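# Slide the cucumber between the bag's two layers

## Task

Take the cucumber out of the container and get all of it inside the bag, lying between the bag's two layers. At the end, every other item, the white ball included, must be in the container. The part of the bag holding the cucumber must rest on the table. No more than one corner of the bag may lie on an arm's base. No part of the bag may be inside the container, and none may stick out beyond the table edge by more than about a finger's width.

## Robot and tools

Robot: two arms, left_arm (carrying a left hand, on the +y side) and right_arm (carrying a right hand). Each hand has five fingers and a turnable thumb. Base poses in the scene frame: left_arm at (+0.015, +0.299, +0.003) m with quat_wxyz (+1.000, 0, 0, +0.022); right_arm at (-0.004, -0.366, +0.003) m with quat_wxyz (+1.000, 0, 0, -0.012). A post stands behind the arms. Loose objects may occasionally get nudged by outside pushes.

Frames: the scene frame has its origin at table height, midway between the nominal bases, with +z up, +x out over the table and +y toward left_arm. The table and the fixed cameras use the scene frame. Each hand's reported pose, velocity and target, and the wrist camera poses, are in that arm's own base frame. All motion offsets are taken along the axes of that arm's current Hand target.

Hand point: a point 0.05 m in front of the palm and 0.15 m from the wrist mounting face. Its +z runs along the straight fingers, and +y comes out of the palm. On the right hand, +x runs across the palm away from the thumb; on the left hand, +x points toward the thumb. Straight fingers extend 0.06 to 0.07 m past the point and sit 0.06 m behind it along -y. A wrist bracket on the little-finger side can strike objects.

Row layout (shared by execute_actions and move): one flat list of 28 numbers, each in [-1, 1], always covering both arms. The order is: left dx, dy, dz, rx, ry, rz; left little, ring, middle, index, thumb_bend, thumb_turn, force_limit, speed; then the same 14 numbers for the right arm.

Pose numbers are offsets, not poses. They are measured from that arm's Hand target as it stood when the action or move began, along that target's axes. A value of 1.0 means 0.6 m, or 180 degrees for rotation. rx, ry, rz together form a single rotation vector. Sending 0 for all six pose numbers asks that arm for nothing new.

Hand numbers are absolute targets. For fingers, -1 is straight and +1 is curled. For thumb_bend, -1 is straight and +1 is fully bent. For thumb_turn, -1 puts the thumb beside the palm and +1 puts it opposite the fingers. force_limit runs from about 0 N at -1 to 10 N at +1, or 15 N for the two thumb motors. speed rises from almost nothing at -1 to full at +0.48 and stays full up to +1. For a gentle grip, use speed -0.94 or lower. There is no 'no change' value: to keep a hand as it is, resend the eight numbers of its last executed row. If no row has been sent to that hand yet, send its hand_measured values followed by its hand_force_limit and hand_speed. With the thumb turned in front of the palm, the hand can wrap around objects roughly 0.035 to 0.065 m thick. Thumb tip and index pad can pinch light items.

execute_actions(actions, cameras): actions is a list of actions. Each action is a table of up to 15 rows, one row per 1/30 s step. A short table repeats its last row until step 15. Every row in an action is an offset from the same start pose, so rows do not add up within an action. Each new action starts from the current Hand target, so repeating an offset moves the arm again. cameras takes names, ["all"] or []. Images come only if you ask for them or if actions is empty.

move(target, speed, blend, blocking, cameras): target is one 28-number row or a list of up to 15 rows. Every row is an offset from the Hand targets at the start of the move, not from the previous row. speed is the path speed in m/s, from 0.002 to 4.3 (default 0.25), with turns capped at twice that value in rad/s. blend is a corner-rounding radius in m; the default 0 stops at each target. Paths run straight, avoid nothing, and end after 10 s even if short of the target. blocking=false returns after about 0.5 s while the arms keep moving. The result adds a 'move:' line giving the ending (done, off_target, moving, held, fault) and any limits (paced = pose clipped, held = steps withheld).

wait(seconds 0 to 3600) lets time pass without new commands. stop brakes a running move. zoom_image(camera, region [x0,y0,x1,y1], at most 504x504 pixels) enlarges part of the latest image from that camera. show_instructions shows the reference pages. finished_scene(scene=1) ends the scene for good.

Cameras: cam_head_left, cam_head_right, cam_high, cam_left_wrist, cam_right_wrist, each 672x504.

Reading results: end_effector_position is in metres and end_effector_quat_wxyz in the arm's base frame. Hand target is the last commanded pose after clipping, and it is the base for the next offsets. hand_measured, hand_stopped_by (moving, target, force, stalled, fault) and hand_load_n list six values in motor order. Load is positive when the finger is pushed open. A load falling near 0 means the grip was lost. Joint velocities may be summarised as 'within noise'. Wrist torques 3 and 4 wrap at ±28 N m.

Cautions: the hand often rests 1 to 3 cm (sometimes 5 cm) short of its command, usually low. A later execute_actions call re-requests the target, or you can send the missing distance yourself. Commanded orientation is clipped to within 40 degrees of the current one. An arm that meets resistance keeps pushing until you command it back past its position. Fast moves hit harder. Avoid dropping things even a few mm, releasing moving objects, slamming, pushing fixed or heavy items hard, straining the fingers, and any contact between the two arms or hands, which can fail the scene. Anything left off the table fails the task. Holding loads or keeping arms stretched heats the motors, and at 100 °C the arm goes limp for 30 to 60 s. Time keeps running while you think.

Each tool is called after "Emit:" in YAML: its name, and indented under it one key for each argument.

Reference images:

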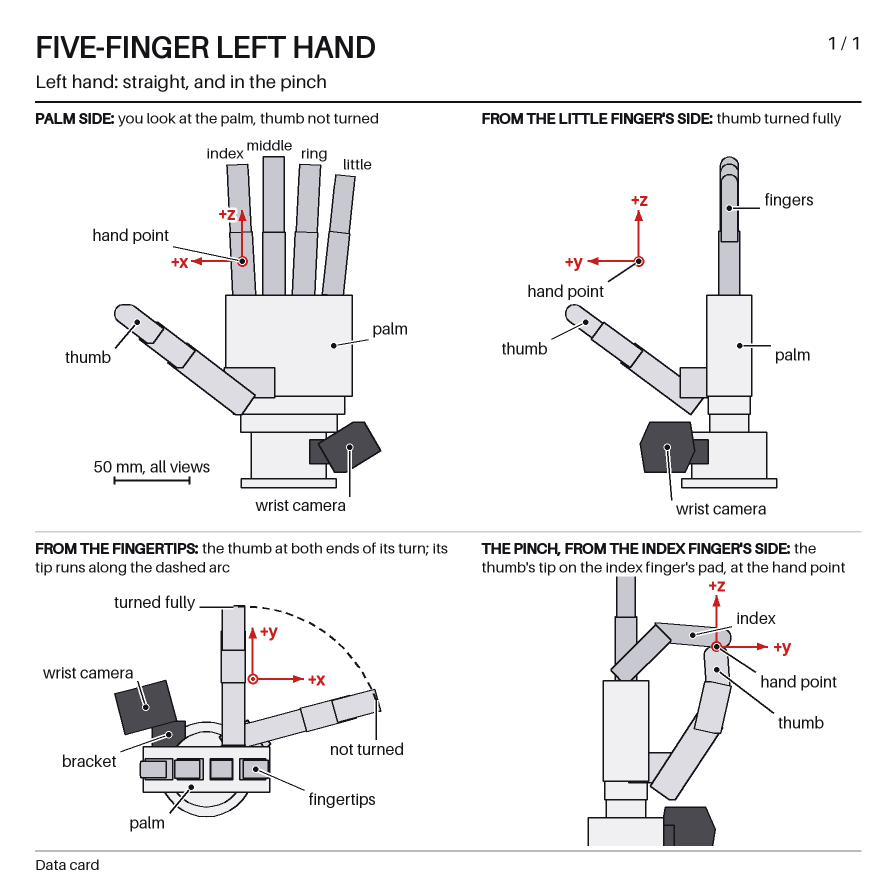

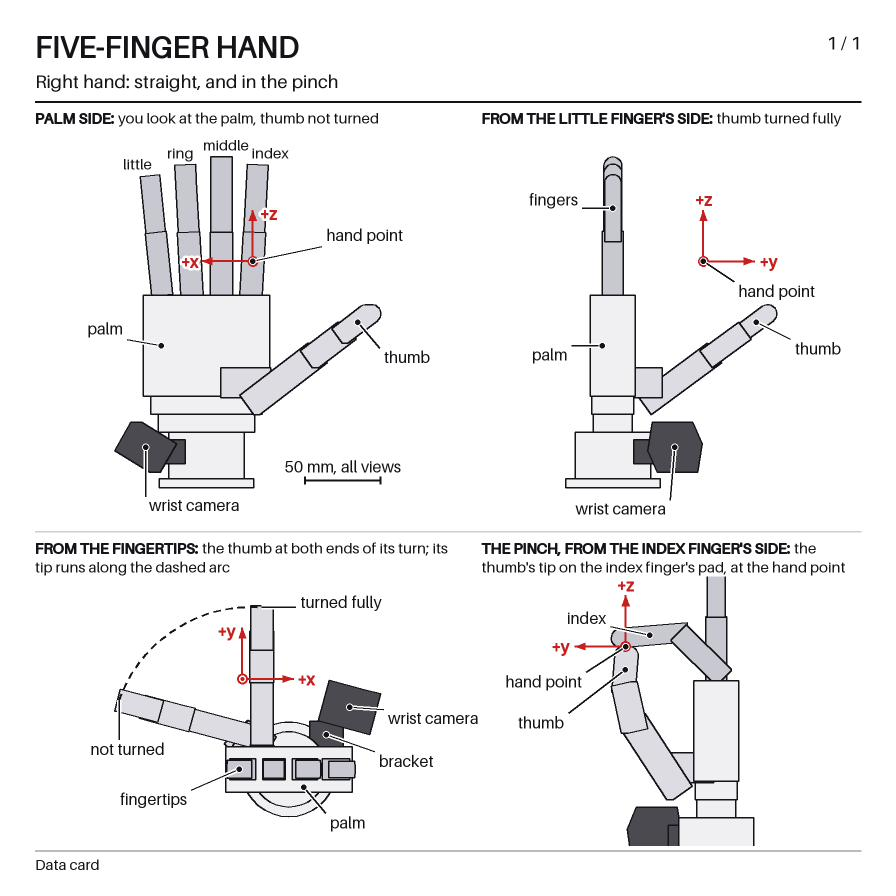

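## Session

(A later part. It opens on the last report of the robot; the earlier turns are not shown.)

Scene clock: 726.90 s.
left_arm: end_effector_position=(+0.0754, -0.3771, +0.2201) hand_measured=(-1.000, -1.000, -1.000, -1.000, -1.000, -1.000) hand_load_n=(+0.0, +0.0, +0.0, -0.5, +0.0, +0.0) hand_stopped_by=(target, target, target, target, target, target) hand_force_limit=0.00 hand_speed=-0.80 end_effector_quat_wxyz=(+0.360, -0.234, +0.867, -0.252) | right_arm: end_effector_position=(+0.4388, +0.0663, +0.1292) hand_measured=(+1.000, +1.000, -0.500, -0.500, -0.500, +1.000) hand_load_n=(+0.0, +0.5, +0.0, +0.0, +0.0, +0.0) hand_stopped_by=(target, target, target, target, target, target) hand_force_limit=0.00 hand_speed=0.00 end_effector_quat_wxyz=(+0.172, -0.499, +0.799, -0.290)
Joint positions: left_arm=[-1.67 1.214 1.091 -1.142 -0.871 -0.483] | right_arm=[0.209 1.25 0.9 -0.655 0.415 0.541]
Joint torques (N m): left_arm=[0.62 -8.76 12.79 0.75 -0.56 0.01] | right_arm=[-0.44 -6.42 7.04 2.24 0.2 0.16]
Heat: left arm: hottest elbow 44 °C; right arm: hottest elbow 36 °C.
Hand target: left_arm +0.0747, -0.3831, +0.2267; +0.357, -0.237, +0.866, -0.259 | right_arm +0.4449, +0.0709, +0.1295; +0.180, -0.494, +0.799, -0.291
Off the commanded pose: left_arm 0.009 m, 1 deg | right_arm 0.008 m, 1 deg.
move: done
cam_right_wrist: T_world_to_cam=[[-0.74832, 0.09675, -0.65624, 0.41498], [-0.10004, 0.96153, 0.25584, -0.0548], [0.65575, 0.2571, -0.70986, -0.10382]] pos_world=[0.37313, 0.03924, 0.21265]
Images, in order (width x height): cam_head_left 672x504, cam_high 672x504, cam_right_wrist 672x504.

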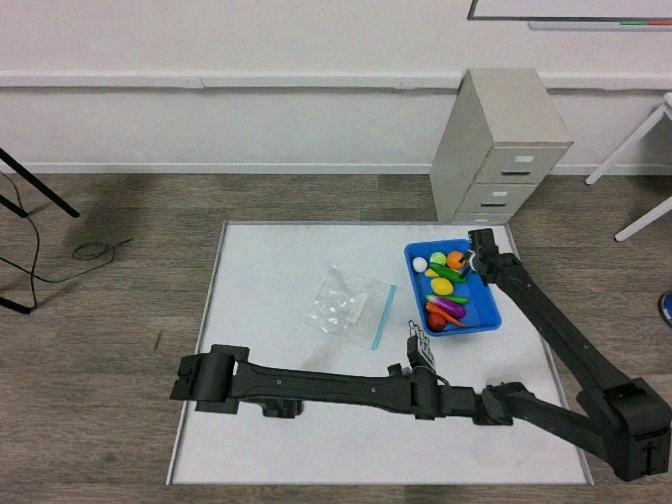

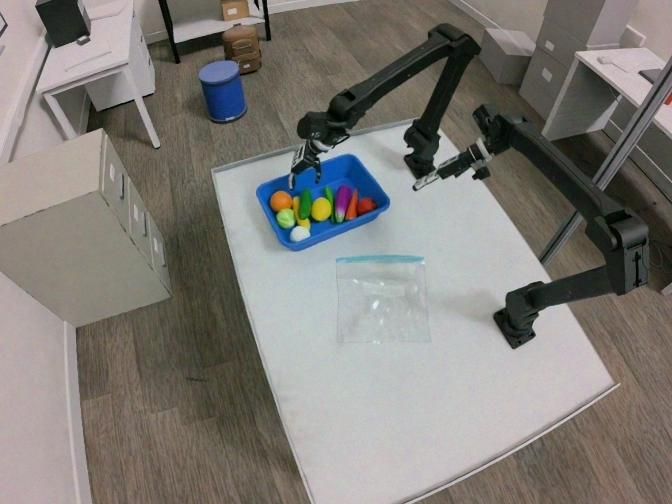

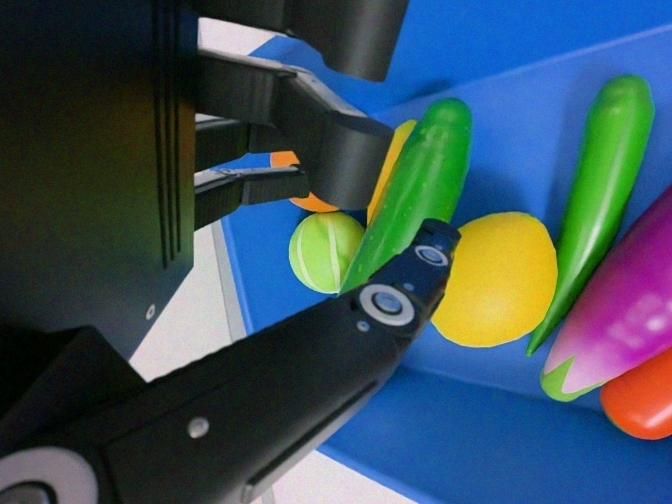

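Emit:
move:
  target: [0,0,0,0,0,0,-1,-1,-1,-1,-1,-1,0,-0.8,0,0.036,0.0352,0,0,0,1,1,-0.44,-0.44,-0.5,1,0,0]
  speed: 0.08
  cameras: ["cam_right_wrist","cam_head_left","cam_high"]

Emit:
zoom_image:
  camera: "cam_right_wrist"
  region: [270, 60, 480, 310]

Emit:
zoom_image:
  camera: "cam_high"
  region: [260, 130, 360, 230]

Emit:
zoom_image:
  camera: "cam_head_left"
  region: [410, 230, 500, 320]

Scene clock: 794.43 s.
left_arm: end_effector_position=(+0.0754, -0.3771, +0.2201) hand_measured=(-1.000, -1.000, -1.000, -1.000, -1.000, -1.000) hand_load_n=(+0.0, +0.0, +0.0, +0.0, +0.0, +0.0) hand_stopped_by=(target, target, target, target, target, target) hand_force_limit=0.00 hand_speed=-0.80 end_effector_quat_wxyz=(+0.360, -0.234, +0.867, -0.252) | right_arm: end_effector_position=(+0.4365, +0.0677, +0.0992) hand_measured=(+1.000, +1.000, -0.440, -0.440, -0.500, +1.000) hand_load_n=(+0.0, +0.0, +0.0, +0.0, +0.0, +0.0) hand_stopped_by=(target, target, target, target, target, target) hand_force_limit=0.00 hand_speed=0.00 end_effector_quat_wxyz=(+0.172, -0.499, +0.799, -0.290)
Joint positions: left_arm=[-1.67 1.214 1.091 -1.142 -0.871 -0.483] | right_arm=[0.214 1.279 0.841 -0.568 0.418 0.546]
Joint torques (N m): left_arm=[0.5 -9.29 12.81 0.76 -0.54 -0.01] | right_arm=[-0.56 -6.59 6.84 2.25 0.22 0.17]
Heat: left arm: hottest elbow 44 °C; right arm: hottest elbow 36 °C.
Hand target: left_arm +0.0747, -0.3831, +0.2267; +0.357, -0.237, +0.866, -0.259 | right_arm +0.4423, +0.0722, +0.0996; +0.180, -0.494, +0.799, -0.291
Off the commanded pose: left_arm 0.009 m, 1 deg | right_arm 0.007 m, 1 deg.
move: done
cam_right_wrist: T_world_to_cam=[[-0.74813, 0.09675, -0.65646, 0.39334], [-0.10012, 0.96153, 0.25582, -0.04859], [0.65595, 0.25711, -0.70966, -0.12399]] pos_world=[0.37073, 0.04054, 0.18265]
Images, in order (width x height): cam_head_left 672x504, cam_high 672x504, cam_right_wrist 672x504.

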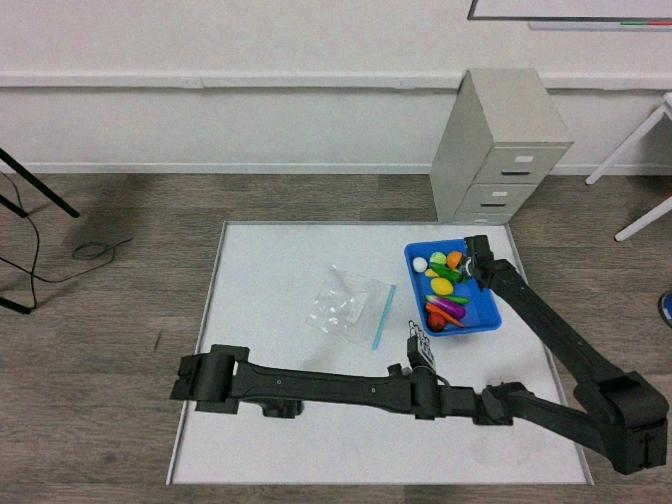

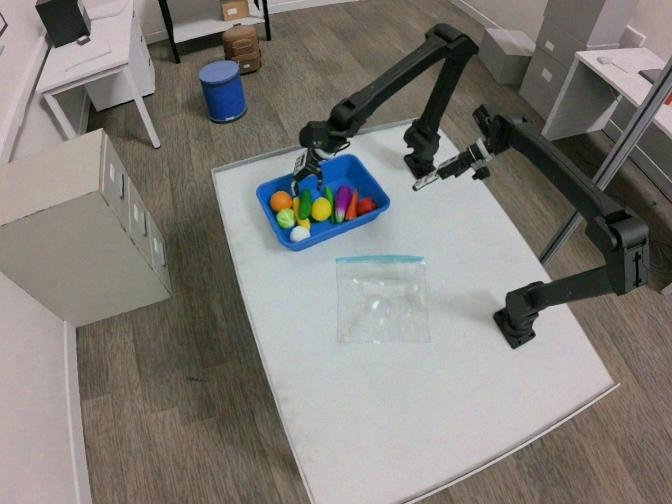

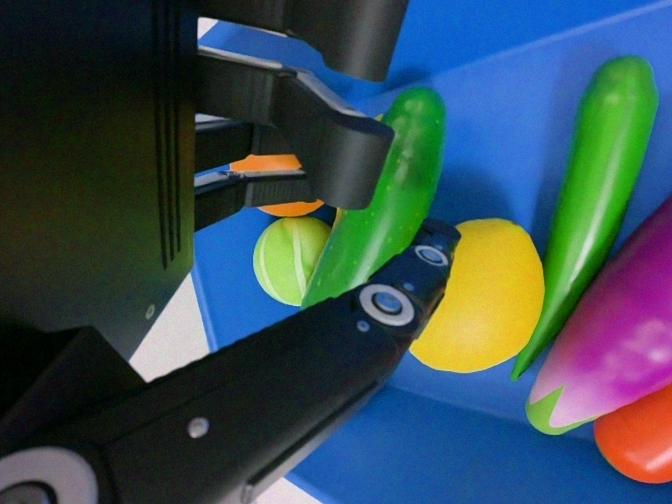

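Scaled by 2.016.

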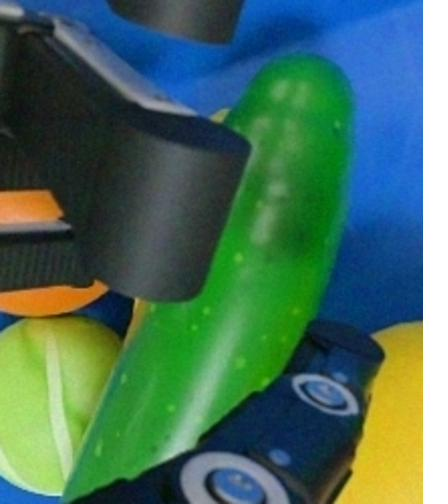

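Scaled by 5.040.

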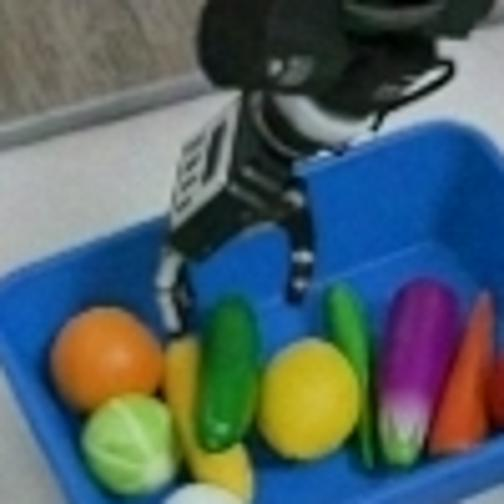

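Scaled by 5.600.

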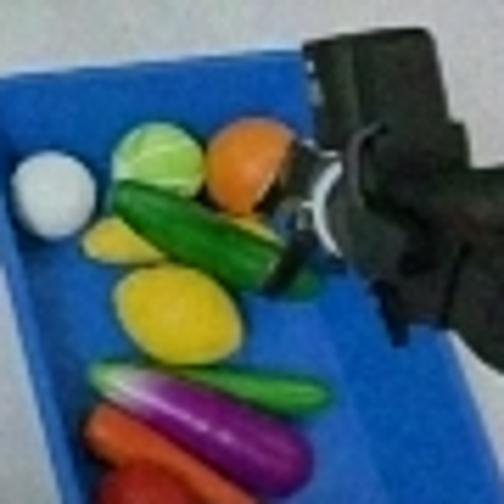

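Emit:
move:
  target: [0,0,0,0,0,0,-1,-1,-1,-1,-1,-1,0,-0.8,0,0.0236,0.0281,0,0,0,1,1,-0.44,-0.44,-0.5,1,0,0]
  speed: 0.06
  cameras: ["cam_right_wrist","cam_head_left","cam_high"]

Emit:
zoom_image:
  camera: "cam_right_wrist"
  region: [270, 60, 480, 310]

Emit:
zoom_image:
  camera: "cam_high"
  region: [260, 130, 360, 230]

Scene clock: 820.33 s.
left_arm: end_effector_position=(+0.0754, -0.3771, +0.2201) hand_measured=(-1.000, -1.000, -1.000, -1.000, -1.000, -1.000) hand_load_n=(+0.0, +0.0, +0.0, +0.0, +0.0, +0.0) hand_stopped_by=(target, target, target, target, target, target) hand_force_limit=0.00 hand_speed=-0.80 end_effector_quat_wxyz=(+0.360, -0.234, +0.867, -0.252) | right_arm: end_effector_position=(+0.4367, +0.0676, +0.0777) hand_measured=(+1.000, +1.000, -0.440, -0.440, -0.500, +1.000) hand_load_n=(+0.5, +0.0, +0.0, +0.0, +0.0, +0.0) hand_stopped_by=(target, target, target, target, target, target) hand_force_limit=0.00 hand_speed=0.00 end_effector_quat_wxyz=(+0.172, -0.498, +0.798, -0.291)
Joint positions: left_arm=[-1.67 1.214 1.091 -1.142 -0.871 -0.483] | right_arm=[0.214 1.31 0.804 -0.5 0.418 0.546]
Joint torques (N m): left_arm=[0.79 -9 12.82 0.73 -0.56 0.02] | right_arm=[-0.44 -6.65 6.58 2.22 0.22 0.16]
Heat: left arm: hottest elbow 44 °C; right arm: hottest elbow 36 °C.
Hand target: left_arm +0.0747, -0.3831, +0.2267; +0.357, -0.237, +0.866, -0.259 | right_arm +0.4423, +0.0721, +0.0776; +0.180, -0.494, +0.799, -0.292
Off the commanded pose: left_arm 0.009 m, 1 deg | right_arm 0.007 m, 1 deg.
move: done
cam_right_wrist: T_world_to_cam=[[-0.74755, 0.09685, -0.65711, 0.3792], [-0.10013, 0.96157, 0.25564, -0.04301], [0.65662, 0.2569, -0.70912, -0.13977]] pos_world=[0.37094, 0.04054, 0.16105]
Images, in order (width x height): cam_head_left 672x504, cam_high 672x504, cam_right_wrist 672x504.

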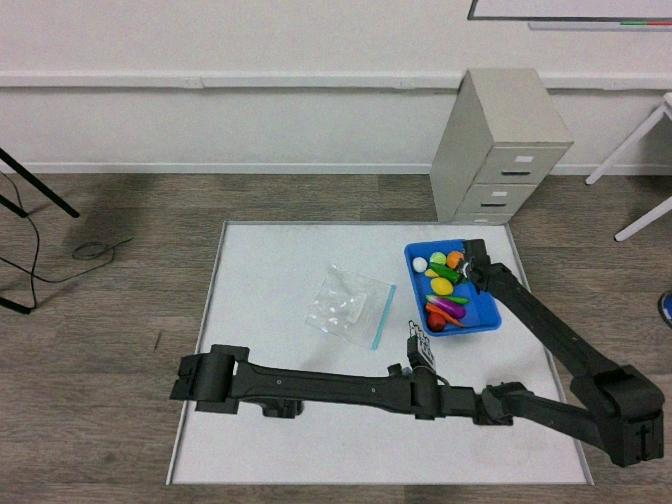

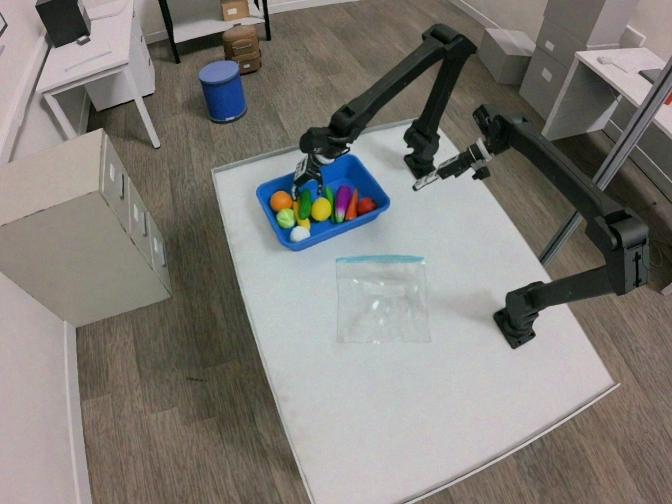

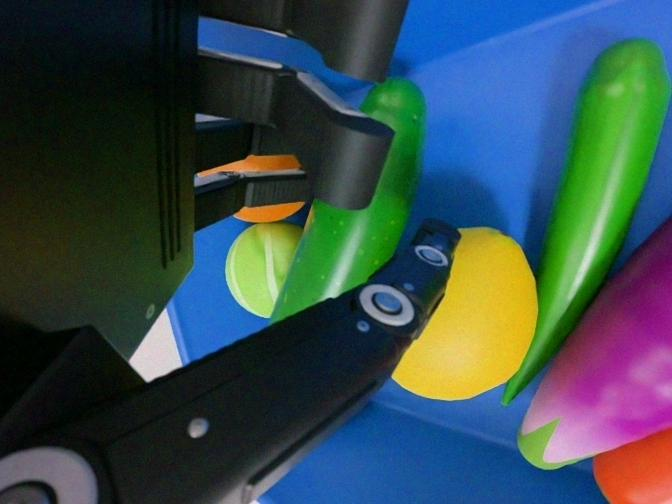

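Scaled by 2.016.

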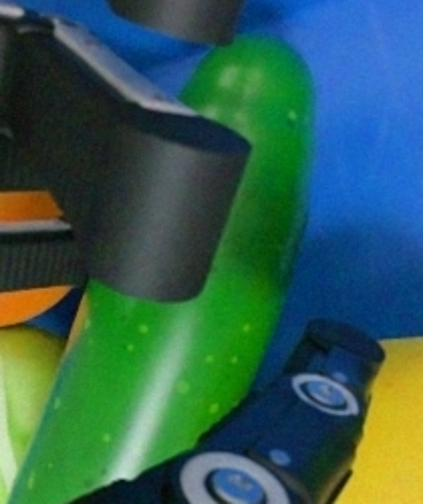

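Scaled by 5.040.

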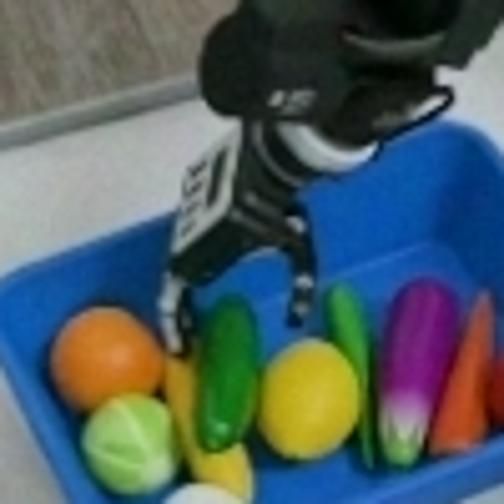

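Emit:
move:
  target: [0,0,0,0,0,0,-1,-1,-1,-1,-1,-1,0,-0.8,0,0,0,0,0,0,1,1,0.2,0.2,0.2,1,-0.5,-0.9]
  cameras: ["cam_right_wrist","cam_high"]

Emit:
zoom_image:
  camera: "cam_right_wrist"
  region: [270, 60, 480, 310]

Emit:
zoom_image:
  camera: "cam_high"
  region: [260, 130, 360, 230]

Scene clock: 844.30 s.
left_arm: end_effector_position=(+0.0754, -0.3771, +0.2201) hand_measured=(-1.000, -1.000, -1.000, -1.000, -1.000, -1.000) hand_load_n=(+0.0, +0.0, -0.5, +0.0, +0.0, +0.0) hand_stopped_by=(target, target, target, target, target, target) hand_force_limit=0.00 hand_speed=-0.80 end_effector_quat_wxyz=(+0.360, -0.234, +0.867, -0.252) | right_arm: end_effector_position=(+0.4368, +0.0676, +0.0777) hand_measured=(+1.000, +1.000, -0.098, -0.152, -0.330, +1.000) hand_load_n=(+0.0, +0.0, +3.0, +3.5, +4.5, -1.0) hand_stopped_by=(target, target, force, force, force, target) hand_force_limit=-0.50 hand_speed=-0.90 end_effector_quat_wxyz=(+0.172, -0.498, +0.799, -0.291)
Joint positions: left_arm=[-1.67 1.214 1.091 -1.142 -0.871 -0.483] | right_arm=[0.214 1.31 0.804 -0.499 0.418 0.546]
Joint torques (N m): left_arm=[0.56 -8.64 12.83 0.76 -0.56 0] | right_arm=[-0.56 -6.71 6.6 2.39 0.18 0.16]
Heat: left arm: hottest elbow 45 °C; right arm: hottest elbow 35 °C.
Hand target: left_arm +0.0747, -0.3831, +0.2267; +0.357, -0.237, +0.866, -0.259 | right_arm +0.4423, +0.0722, +0.0776; +0.180, -0.494, +0.799, -0.291
Off the commanded pose: left_arm 0.009 m, 1 deg | right_arm 0.007 m, 1 deg.
move: done
cam_right_wrist: T_world_to_cam=[[-0.74713, 0.09718, -0.65754, 0.37917], [-0.09985, 0.96162, 0.25558, -0.0431], [0.65714, 0.2566, -0.70875, -0.14008]] pos_world=[0.37104, 0.04054, 0.16106]
Images, in order (width x height): cam_high 672x504, cam_right_wrist 672x504.

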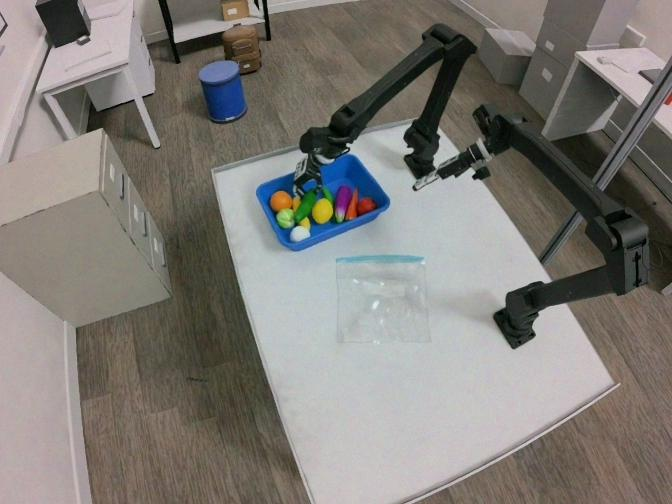

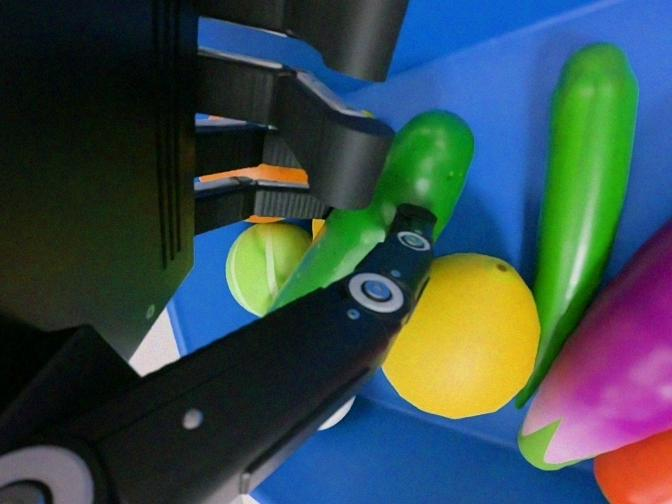

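Scaled by 2.016.

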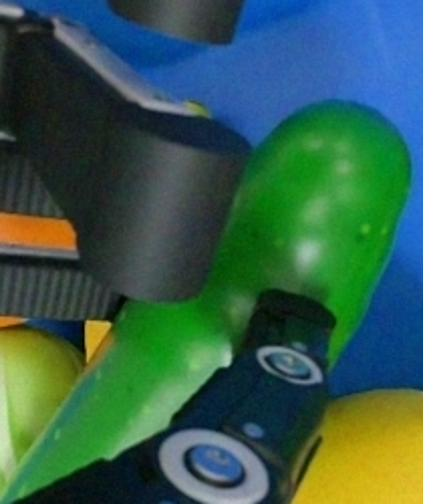

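Scaled by 5.040.

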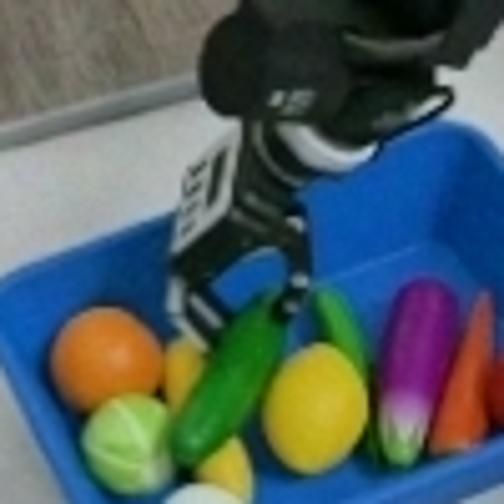

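Emit:
move:
  target: [0,0,0,0,0,0,-1,-1,-1,-1,-1,-1,0,-0.8,0,-0.0322,-0.0383,0,0,0,1,1,0.2,0.2,0.2,1,-0.5,-0.9]
  speed: 0.04
  cameras: ["cam_right_wrist","cam_high","cam_head_left"]

Emit:
zoom_image:
  camera: "cam_high"
  region: [260, 130, 360, 230]

Emit:
zoom_image:
  camera: "cam_head_left"
  region: [400, 230, 500, 330]

Scene clock: 874.73 s.
left_arm: end_effector_position=(+0.0754, -0.3771, +0.2201) hand_measured=(-1.000, -1.000, -1.000, -1.000, -1.000, -1.000) hand_load_n=(+0.0, +0.0, +0.0, +0.0, +0.0, +0.0) hand_stopped_by=(target, target, target, target, target, target) hand_force_limit=0.00 hand_speed=-0.80 end_effector_quat_wxyz=(+0.360, -0.234, +0.867, -0.252) | right_arm: end_effector_position=(+0.4269, +0.0653, +0.0835) hand_measured=(+1.000, +1.000, -0.098, -0.152, -0.330, +1.000) hand_load_n=(+0.0, +0.0, +1.5, +3.5, +4.0, -1.0) hand_stopped_by=(target, target, force, force, force, target) hand_force_limit=-0.50 hand_speed=-0.90 end_effector_quat_wxyz=(+0.157, -0.503, +0.801, -0.285)
Joint positions: left_arm=[-1.67 1.214 1.091 -1.142 -0.871 -0.483] | right_arm=[0.214 1.292 0.816 -0.565 0.419 0.548]
Joint torques (N m): left_arm=[0.44 -9 12.79 0.79 -0.55 0] | right_arm=[-0.62 -8.59 9.31 1.06 0.14 0.12]
Heat: left arm: hottest elbow 45 °C; right arm: hottest elbow 34 °C.
Hand target: left_arm +0.0747, -0.3831, +0.2267; +0.357, -0.237, +0.866, -0.259 | right_arm +0.4424, +0.0722, +0.1077; +0.180, -0.493, +0.799, -0.291
Off the commanded pose: left_arm 0.009 m, 1 deg | right_arm 0.029 m, 3 deg.
move: off_target (right_arm)
cam_right_wrist: T_world_to_cam=[[-0.76871, 0.09375, -0.63269, 0.38307], [-0.08972, 0.96361, 0.2518, -0.04754], [0.63327, 0.25033, -0.73233, -0.11633]] pos_world=[0.36387, 0.03902, 0.16915]
Images, in order (width x height): cam_head_left 672x504, cam_high 672x504, cam_right_wrist 672x504.

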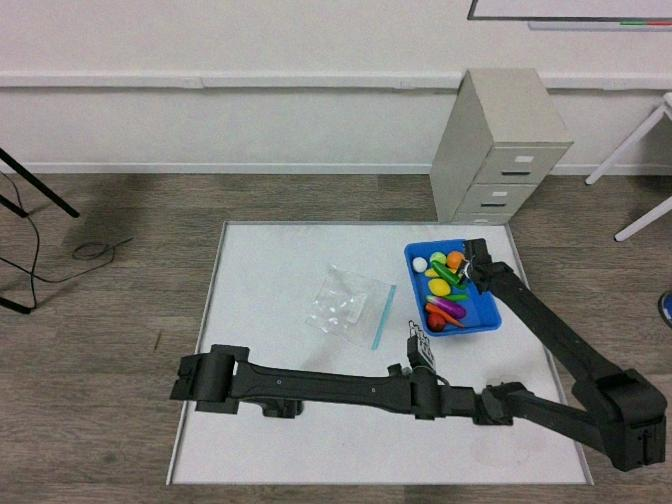

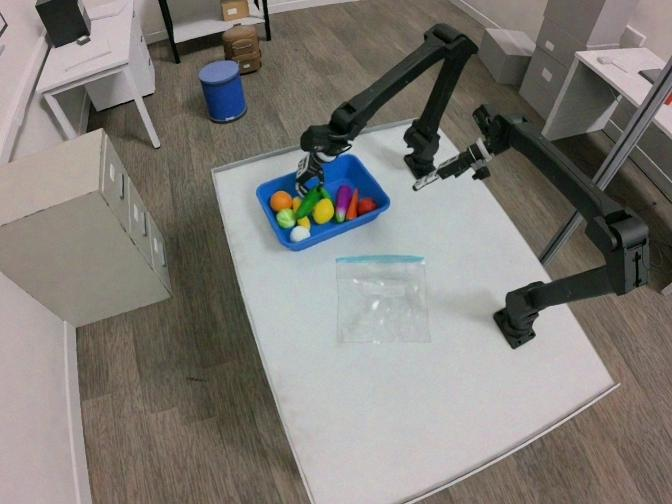

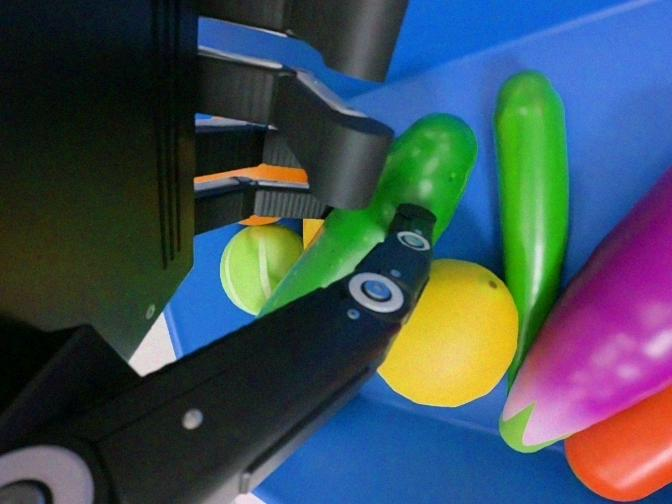

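Scaled by 5.040.

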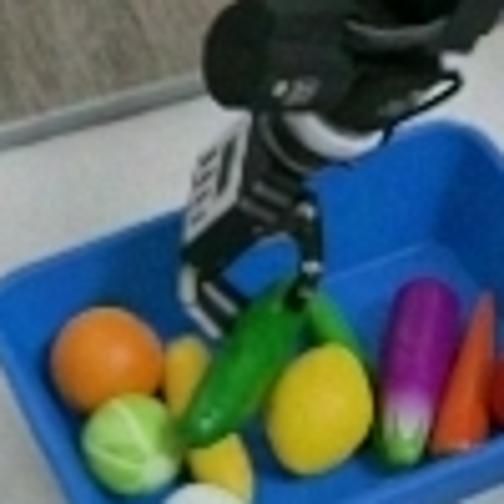

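Scaled by 5.040.

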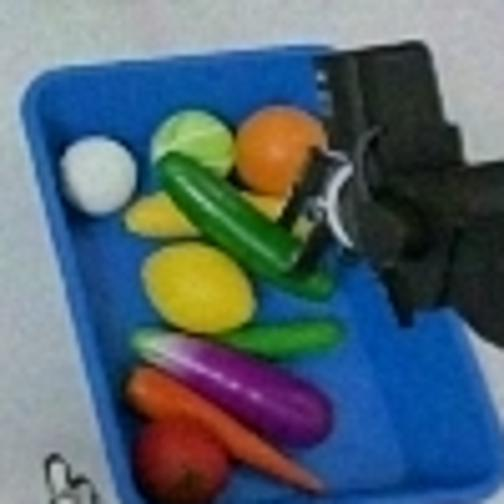

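Emit:
move:
  target: [0,0,0,0,0,0,-1,-1,-1,-1,-1,-1,0,-0.8,0,-0.0322,-0.0383,0,0,0,1,1,0.2,0.2,0.2,1,-0.5,-0.9]
  speed: 0.04
  cameras: ["cam_right_wrist","cam_high","cam_head_left"]

Emit:
zoom_image:
  camera: "cam_high"
  region: [260, 130, 360, 230]

Emit:
zoom_image:
  camera: "cam_head_left"
  region: [400, 230, 500, 330]

Scene clock: 890.97 s.
left_arm: end_effector_position=(+0.0754, -0.3771, +0.2201) hand_measured=(-1.000, -1.000, -1.000, -1.000, -1.000, -1.000) hand_load_n=(+0.0, +0.0, +0.0, +0.0, +0.0, +0.0) hand_stopped_by=(target, target, target, target, target, target) hand_force_limit=0.00 hand_speed=-0.80 end_effector_quat_wxyz=(+0.360, -0.234, +0.867, -0.252) | right_arm: end_effector_position=(+0.4280, +0.0656, +0.1122) hand_measured=(+1.000, +1.000, -0.098, -0.152, -0.330, +1.000) hand_load_n=(+0.0, +0.0, +1.5, +3.5, +3.5, -1.0) hand_stopped_by=(target, target, force, force, force, target) hand_force_limit=-0.50 hand_speed=-0.90 end_effector_quat_wxyz=(+0.156, -0.503, +0.801, -0.285)
Joint positions: left_arm=[-1.67 1.214 1.091 -1.142 -0.871 -0.483] | right_arm=[0.214 1.259 0.871 -0.654 0.419 0.548]
Joint torques (N m): left_arm=[0.44 -8.94 12.81 0.73 -0.54 0] | right_arm=[-0.67 -8.29 9.61 1.1 0.15 0.12]
Heat: left arm: hottest elbow 45 °C; right arm: hottest elbow 36 °C.
Hand target: left_arm +0.0747, -0.3831, +0.2267; +0.357, -0.237, +0.866, -0.259 | right_arm +0.4423, +0.0722, +0.1376; +0.180, -0.493, +0.799, -0.291
Off the commanded pose: left_arm 0.009 m, 1 deg | right_arm 0.030 m, 3 deg.
move: off_target (right_arm)
cam_right_wrist: T_world_to_cam=[[-0.76964, 0.09354, -0.63159, 0.40239], [-0.08932, 0.96371, 0.25157, -0.05501], [0.6322, 0.25004, -0.73336, -0.09537]] pos_world=[0.36507, 0.03922, 0.19804]
Images, in order (width x height): cam_head_left 672x504, cam_high 672x504, cam_right_wrist 672x504.

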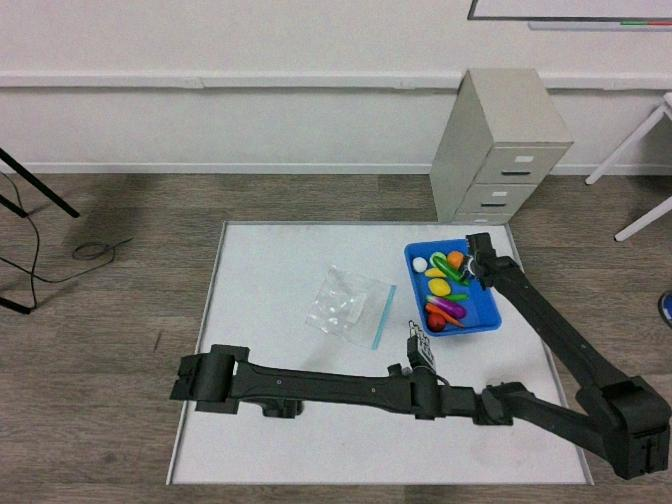

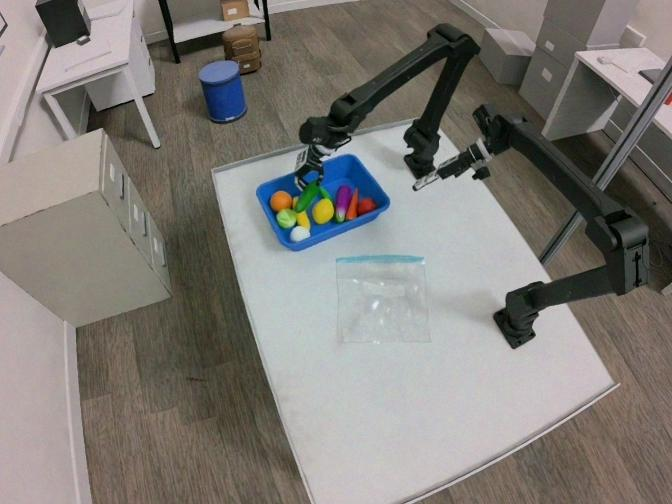

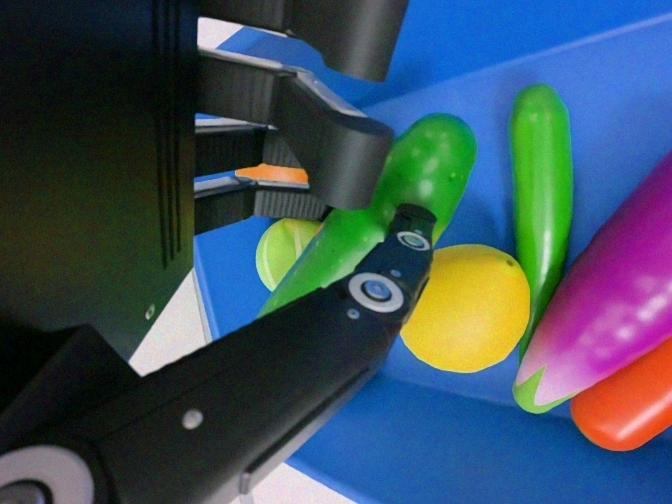

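Scaled by 5.040.

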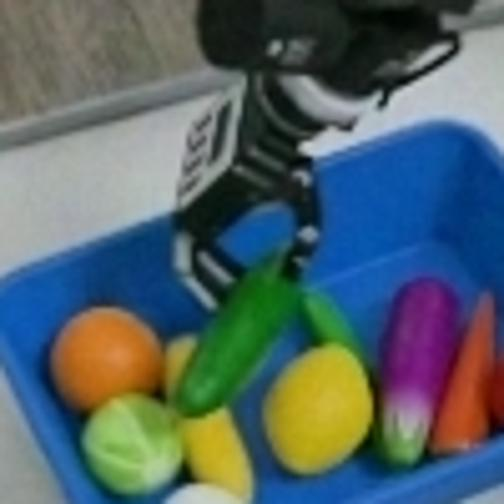

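Scaled by 5.040.

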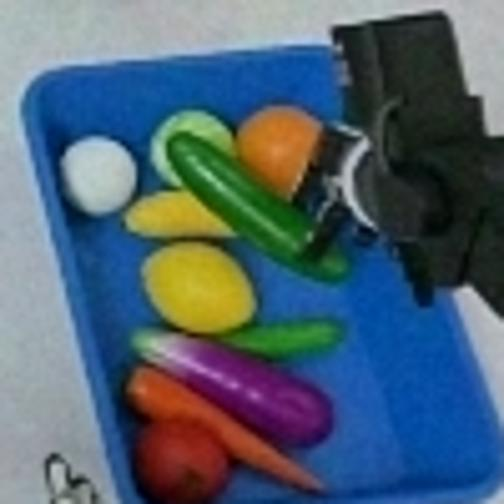

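Emit:
move:
  target: [0,0,0,0,0,0,-1,-1,-1,-1,-1,-1,0,-0.8,0,-0.1072,-0.1277,0,0,0,1,1,0.2,0.2,0.2,1,-0.5,-0.9]
  speed: 0.06
  cameras: ["cam_right_wrist","cam_high","cam_head_left","cam_head_right"]

Emit:
zoom_image:
  camera: "cam_high"
  region: [250, 90, 370, 210]

Emit:
zoom_image:
  camera: "cam_head_left"
  region: [400, 200, 520, 320]

Emit:
zoom_image:
  camera: "cam_head_right"
  region: [400, 200, 520, 320]

Scene clock: 997.30 s.
left_arm: end_effector_position=(+0.0754, -0.3771, +0.2201) hand_measured=(-1.000, -1.000, -1.000, -1.000, -1.000, -1.000) hand_load_n=(+0.0, +0.0, +0.0, +0.0, +0.0, +0.0) hand_stopped_by=(target, target, target, target, target, target) hand_force_limit=0.00 hand_speed=-0.80 end_effector_quat_wxyz=(+0.360, -0.234, +0.867, -0.252) | right_arm: end_effector_position=(+0.4328, +0.0666, +0.2108) hand_measured=(+1.000, +1.000, -0.098, -0.152, -0.330, +1.000) hand_load_n=(+0.0, +0.0, +1.5, +3.5, +4.0, -1.0) hand_stopped_by=(target, target, force, force, force, target) hand_force_limit=-0.50 hand_speed=-0.90 end_effector_quat_wxyz=(+0.156, -0.503, +0.801, -0.285)
Joint positions: left_arm=[-1.67 1.214 1.091 -1.142 -0.871 -0.483] | right_arm=[0.214 1.204 1.093 -0.931 0.419 0.548]
Joint torques (N m): left_arm=[0.73 -8.82 12.78 0.7 -0.54 0] | right_arm=[-0.44 -8.12 10.28 1.03 0.14 0.14]
Heat: left arm: hottest elbow 46 °C; right arm: hottest elbow 39 °C.
Hand target: left_arm +0.0747, -0.3831, +0.2267; +0.357, -0.237, +0.866, -0.259 | right_arm +0.4423, +0.0722, +0.2377; +0.180, -0.493, +0.799, -0.291
Off the commanded pose: left_arm 0.009 m, 1 deg | right_arm 0.029 m, 3 deg.
move: off_target (right_arm)
cam_right_wrist: T_world_to_cam=[[-0.76992, 0.0935, -0.63126, 0.46825], [-0.08923, 0.96371, 0.25158, -0.08048], [0.63188, 0.25003, -0.73363, -0.02617]] pos_world=[0.36987, 0.04032, 0.29664]
Images, in order (width x height): cam_head_left 672x504, cam_head_right 672x504, cam_high 672x504, cam_right_wrist 672x504.

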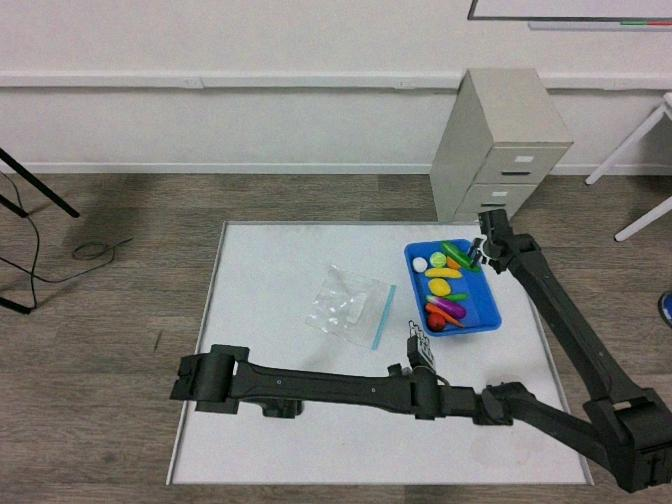

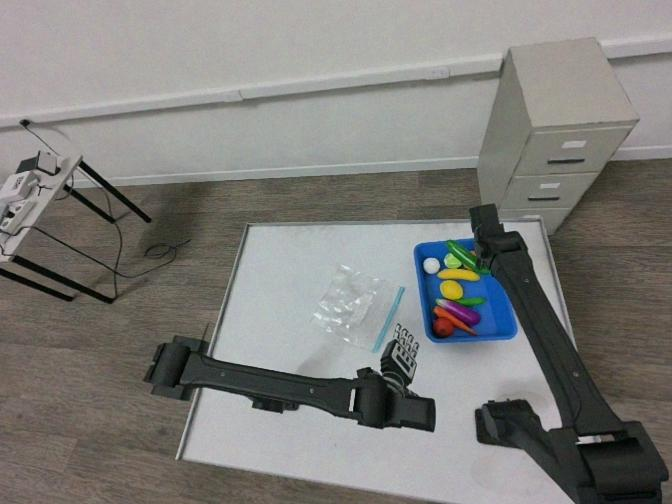

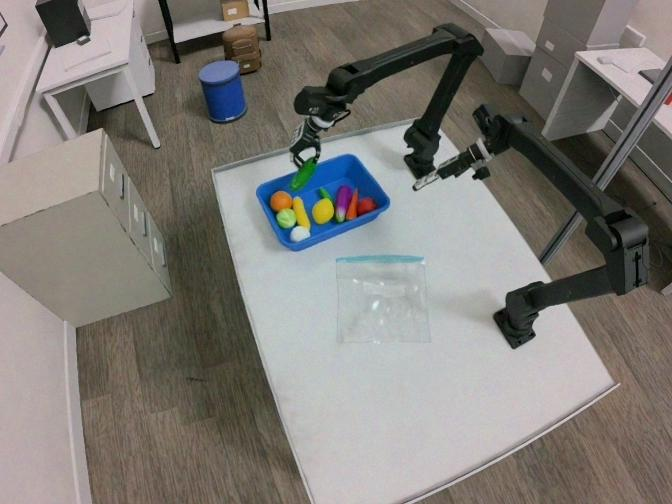

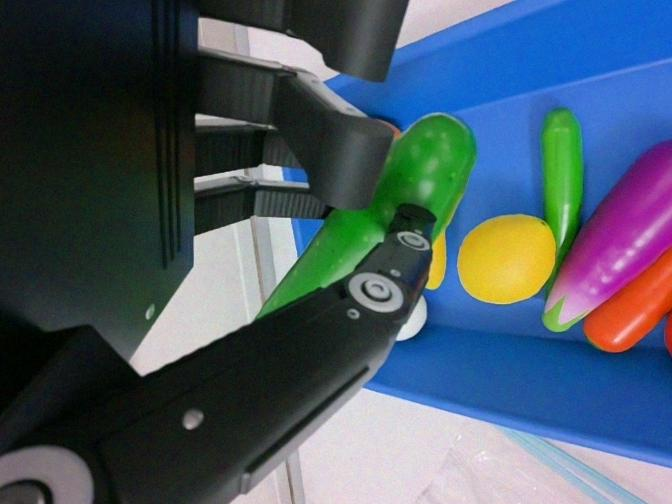

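Scaled by 4.200.

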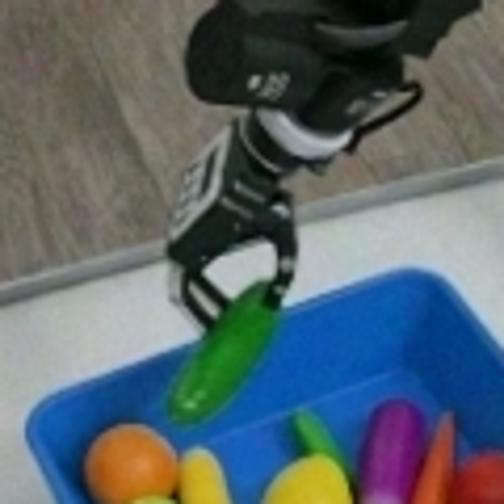

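Scaled by 4.200.

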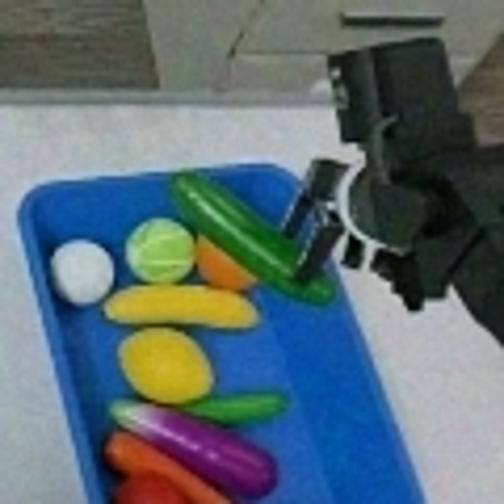

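Scaled by 4.200.

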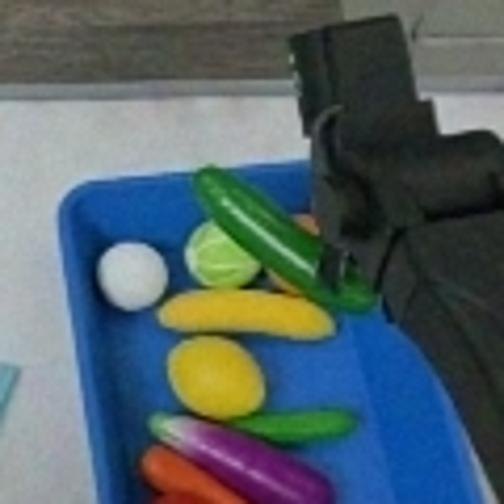

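Emit:
move:
  target: [-0.6048,0.3445,0.0507,-0.1087,0.2838,0.3121,-1,-1,-1,-1,-1,-1,0,-0.8,0,0,0,0,0,0,1,1,0.2,0.2,0.2,1,-0.5,-0.9]
  speed: 0.2
  cameras: ["cam_head_left","cam_left_wrist"]

Scene clock: 1222.53 s.
left_arm: end_effector_position=(+0.2674, -0.0202, +0.2451) hand_measured=(-1.000, -1.000, -1.000, -1.000, -1.000, -1.000) hand_load_n=(+0.0, +0.0, +0.0, +0.0, +0.0, +0.0) hand_stopped_by=(target, target, target, target, target, target) hand_force_limit=0.00 hand_speed=-0.80 end_effector_quat_wxyz=(-0.014, +0.261, +0.965, +0.002) | right_arm: end_effector_position=(+0.4328, +0.0666, +0.2108) hand_measured=(+1.000, +1.000, -0.098, -0.152, -0.330, +1.000) hand_load_n=(+0.0, +0.0, +1.5, +3.5, +4.0, -1.0) hand_stopped_by=(target, target, force, force, force, target) hand_force_limit=-0.50 hand_speed=-0.90 end_effector_quat_wxyz=(+0.156, -0.503, +0.801, -0.285)
Joint positions: left_arm=[-0.321 1.081 1.123 -1.64 -0.003 1.778] | right_arm=[0.214 1.204 1.093 -0.931 0.419 0.548]
Joint torques (N m): left_arm=[2.2 -5.3 15.05 -0.27 0.07 0.11] | right_arm=[-0.5 -7.88 10.29 1.16 0.15 0.12]
Heat: left arm: hottest elbow 47 °C; right arm: hottest elbow 47 °C.
Hand target: left_arm +0.2802, -0.0199, +0.2600; +0.000, +0.259, +0.966, +0.000 | right_arm +0.4423, +0.0722, +0.2377; +0.180, -0.493, +0.799, -0.291
Off the commanded pose: left_arm 0.020 m, 2 deg | right_arm 0.029 m, 3 deg.
move: off_target (left_arm)
cam_left_wrist: T_world_to_cam=[[-0.67019, -0.74145, 0.03319, 0.15175], [-0.62238, 0.58581, 0.51911, 0.05492], [-0.40433, 0.32724, -0.85407, 0.43998]] pos_world=[0.31378, -0.06364, 0.34223]

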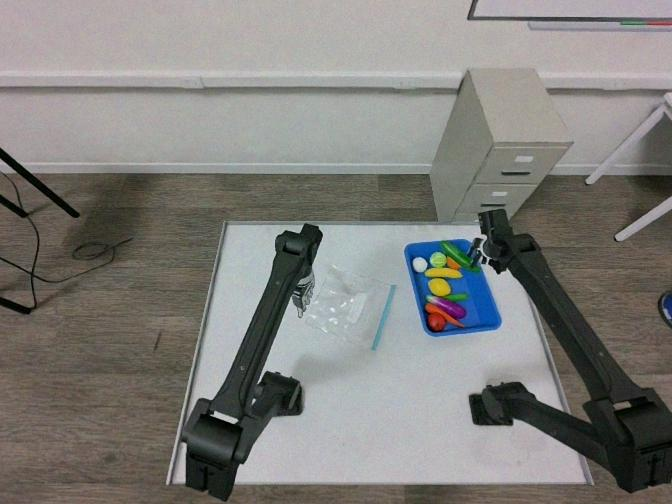

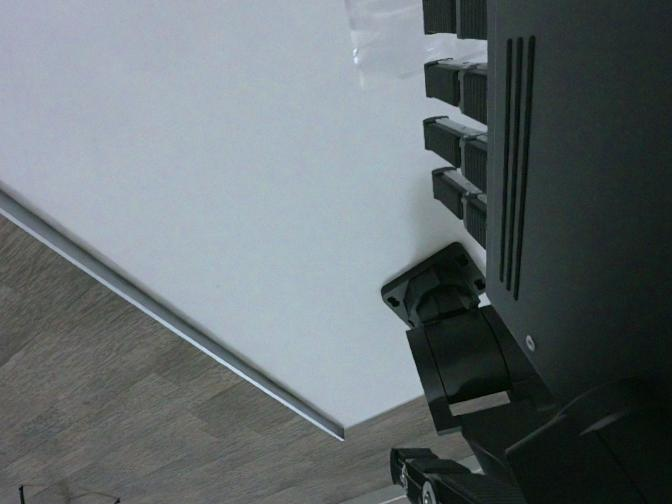

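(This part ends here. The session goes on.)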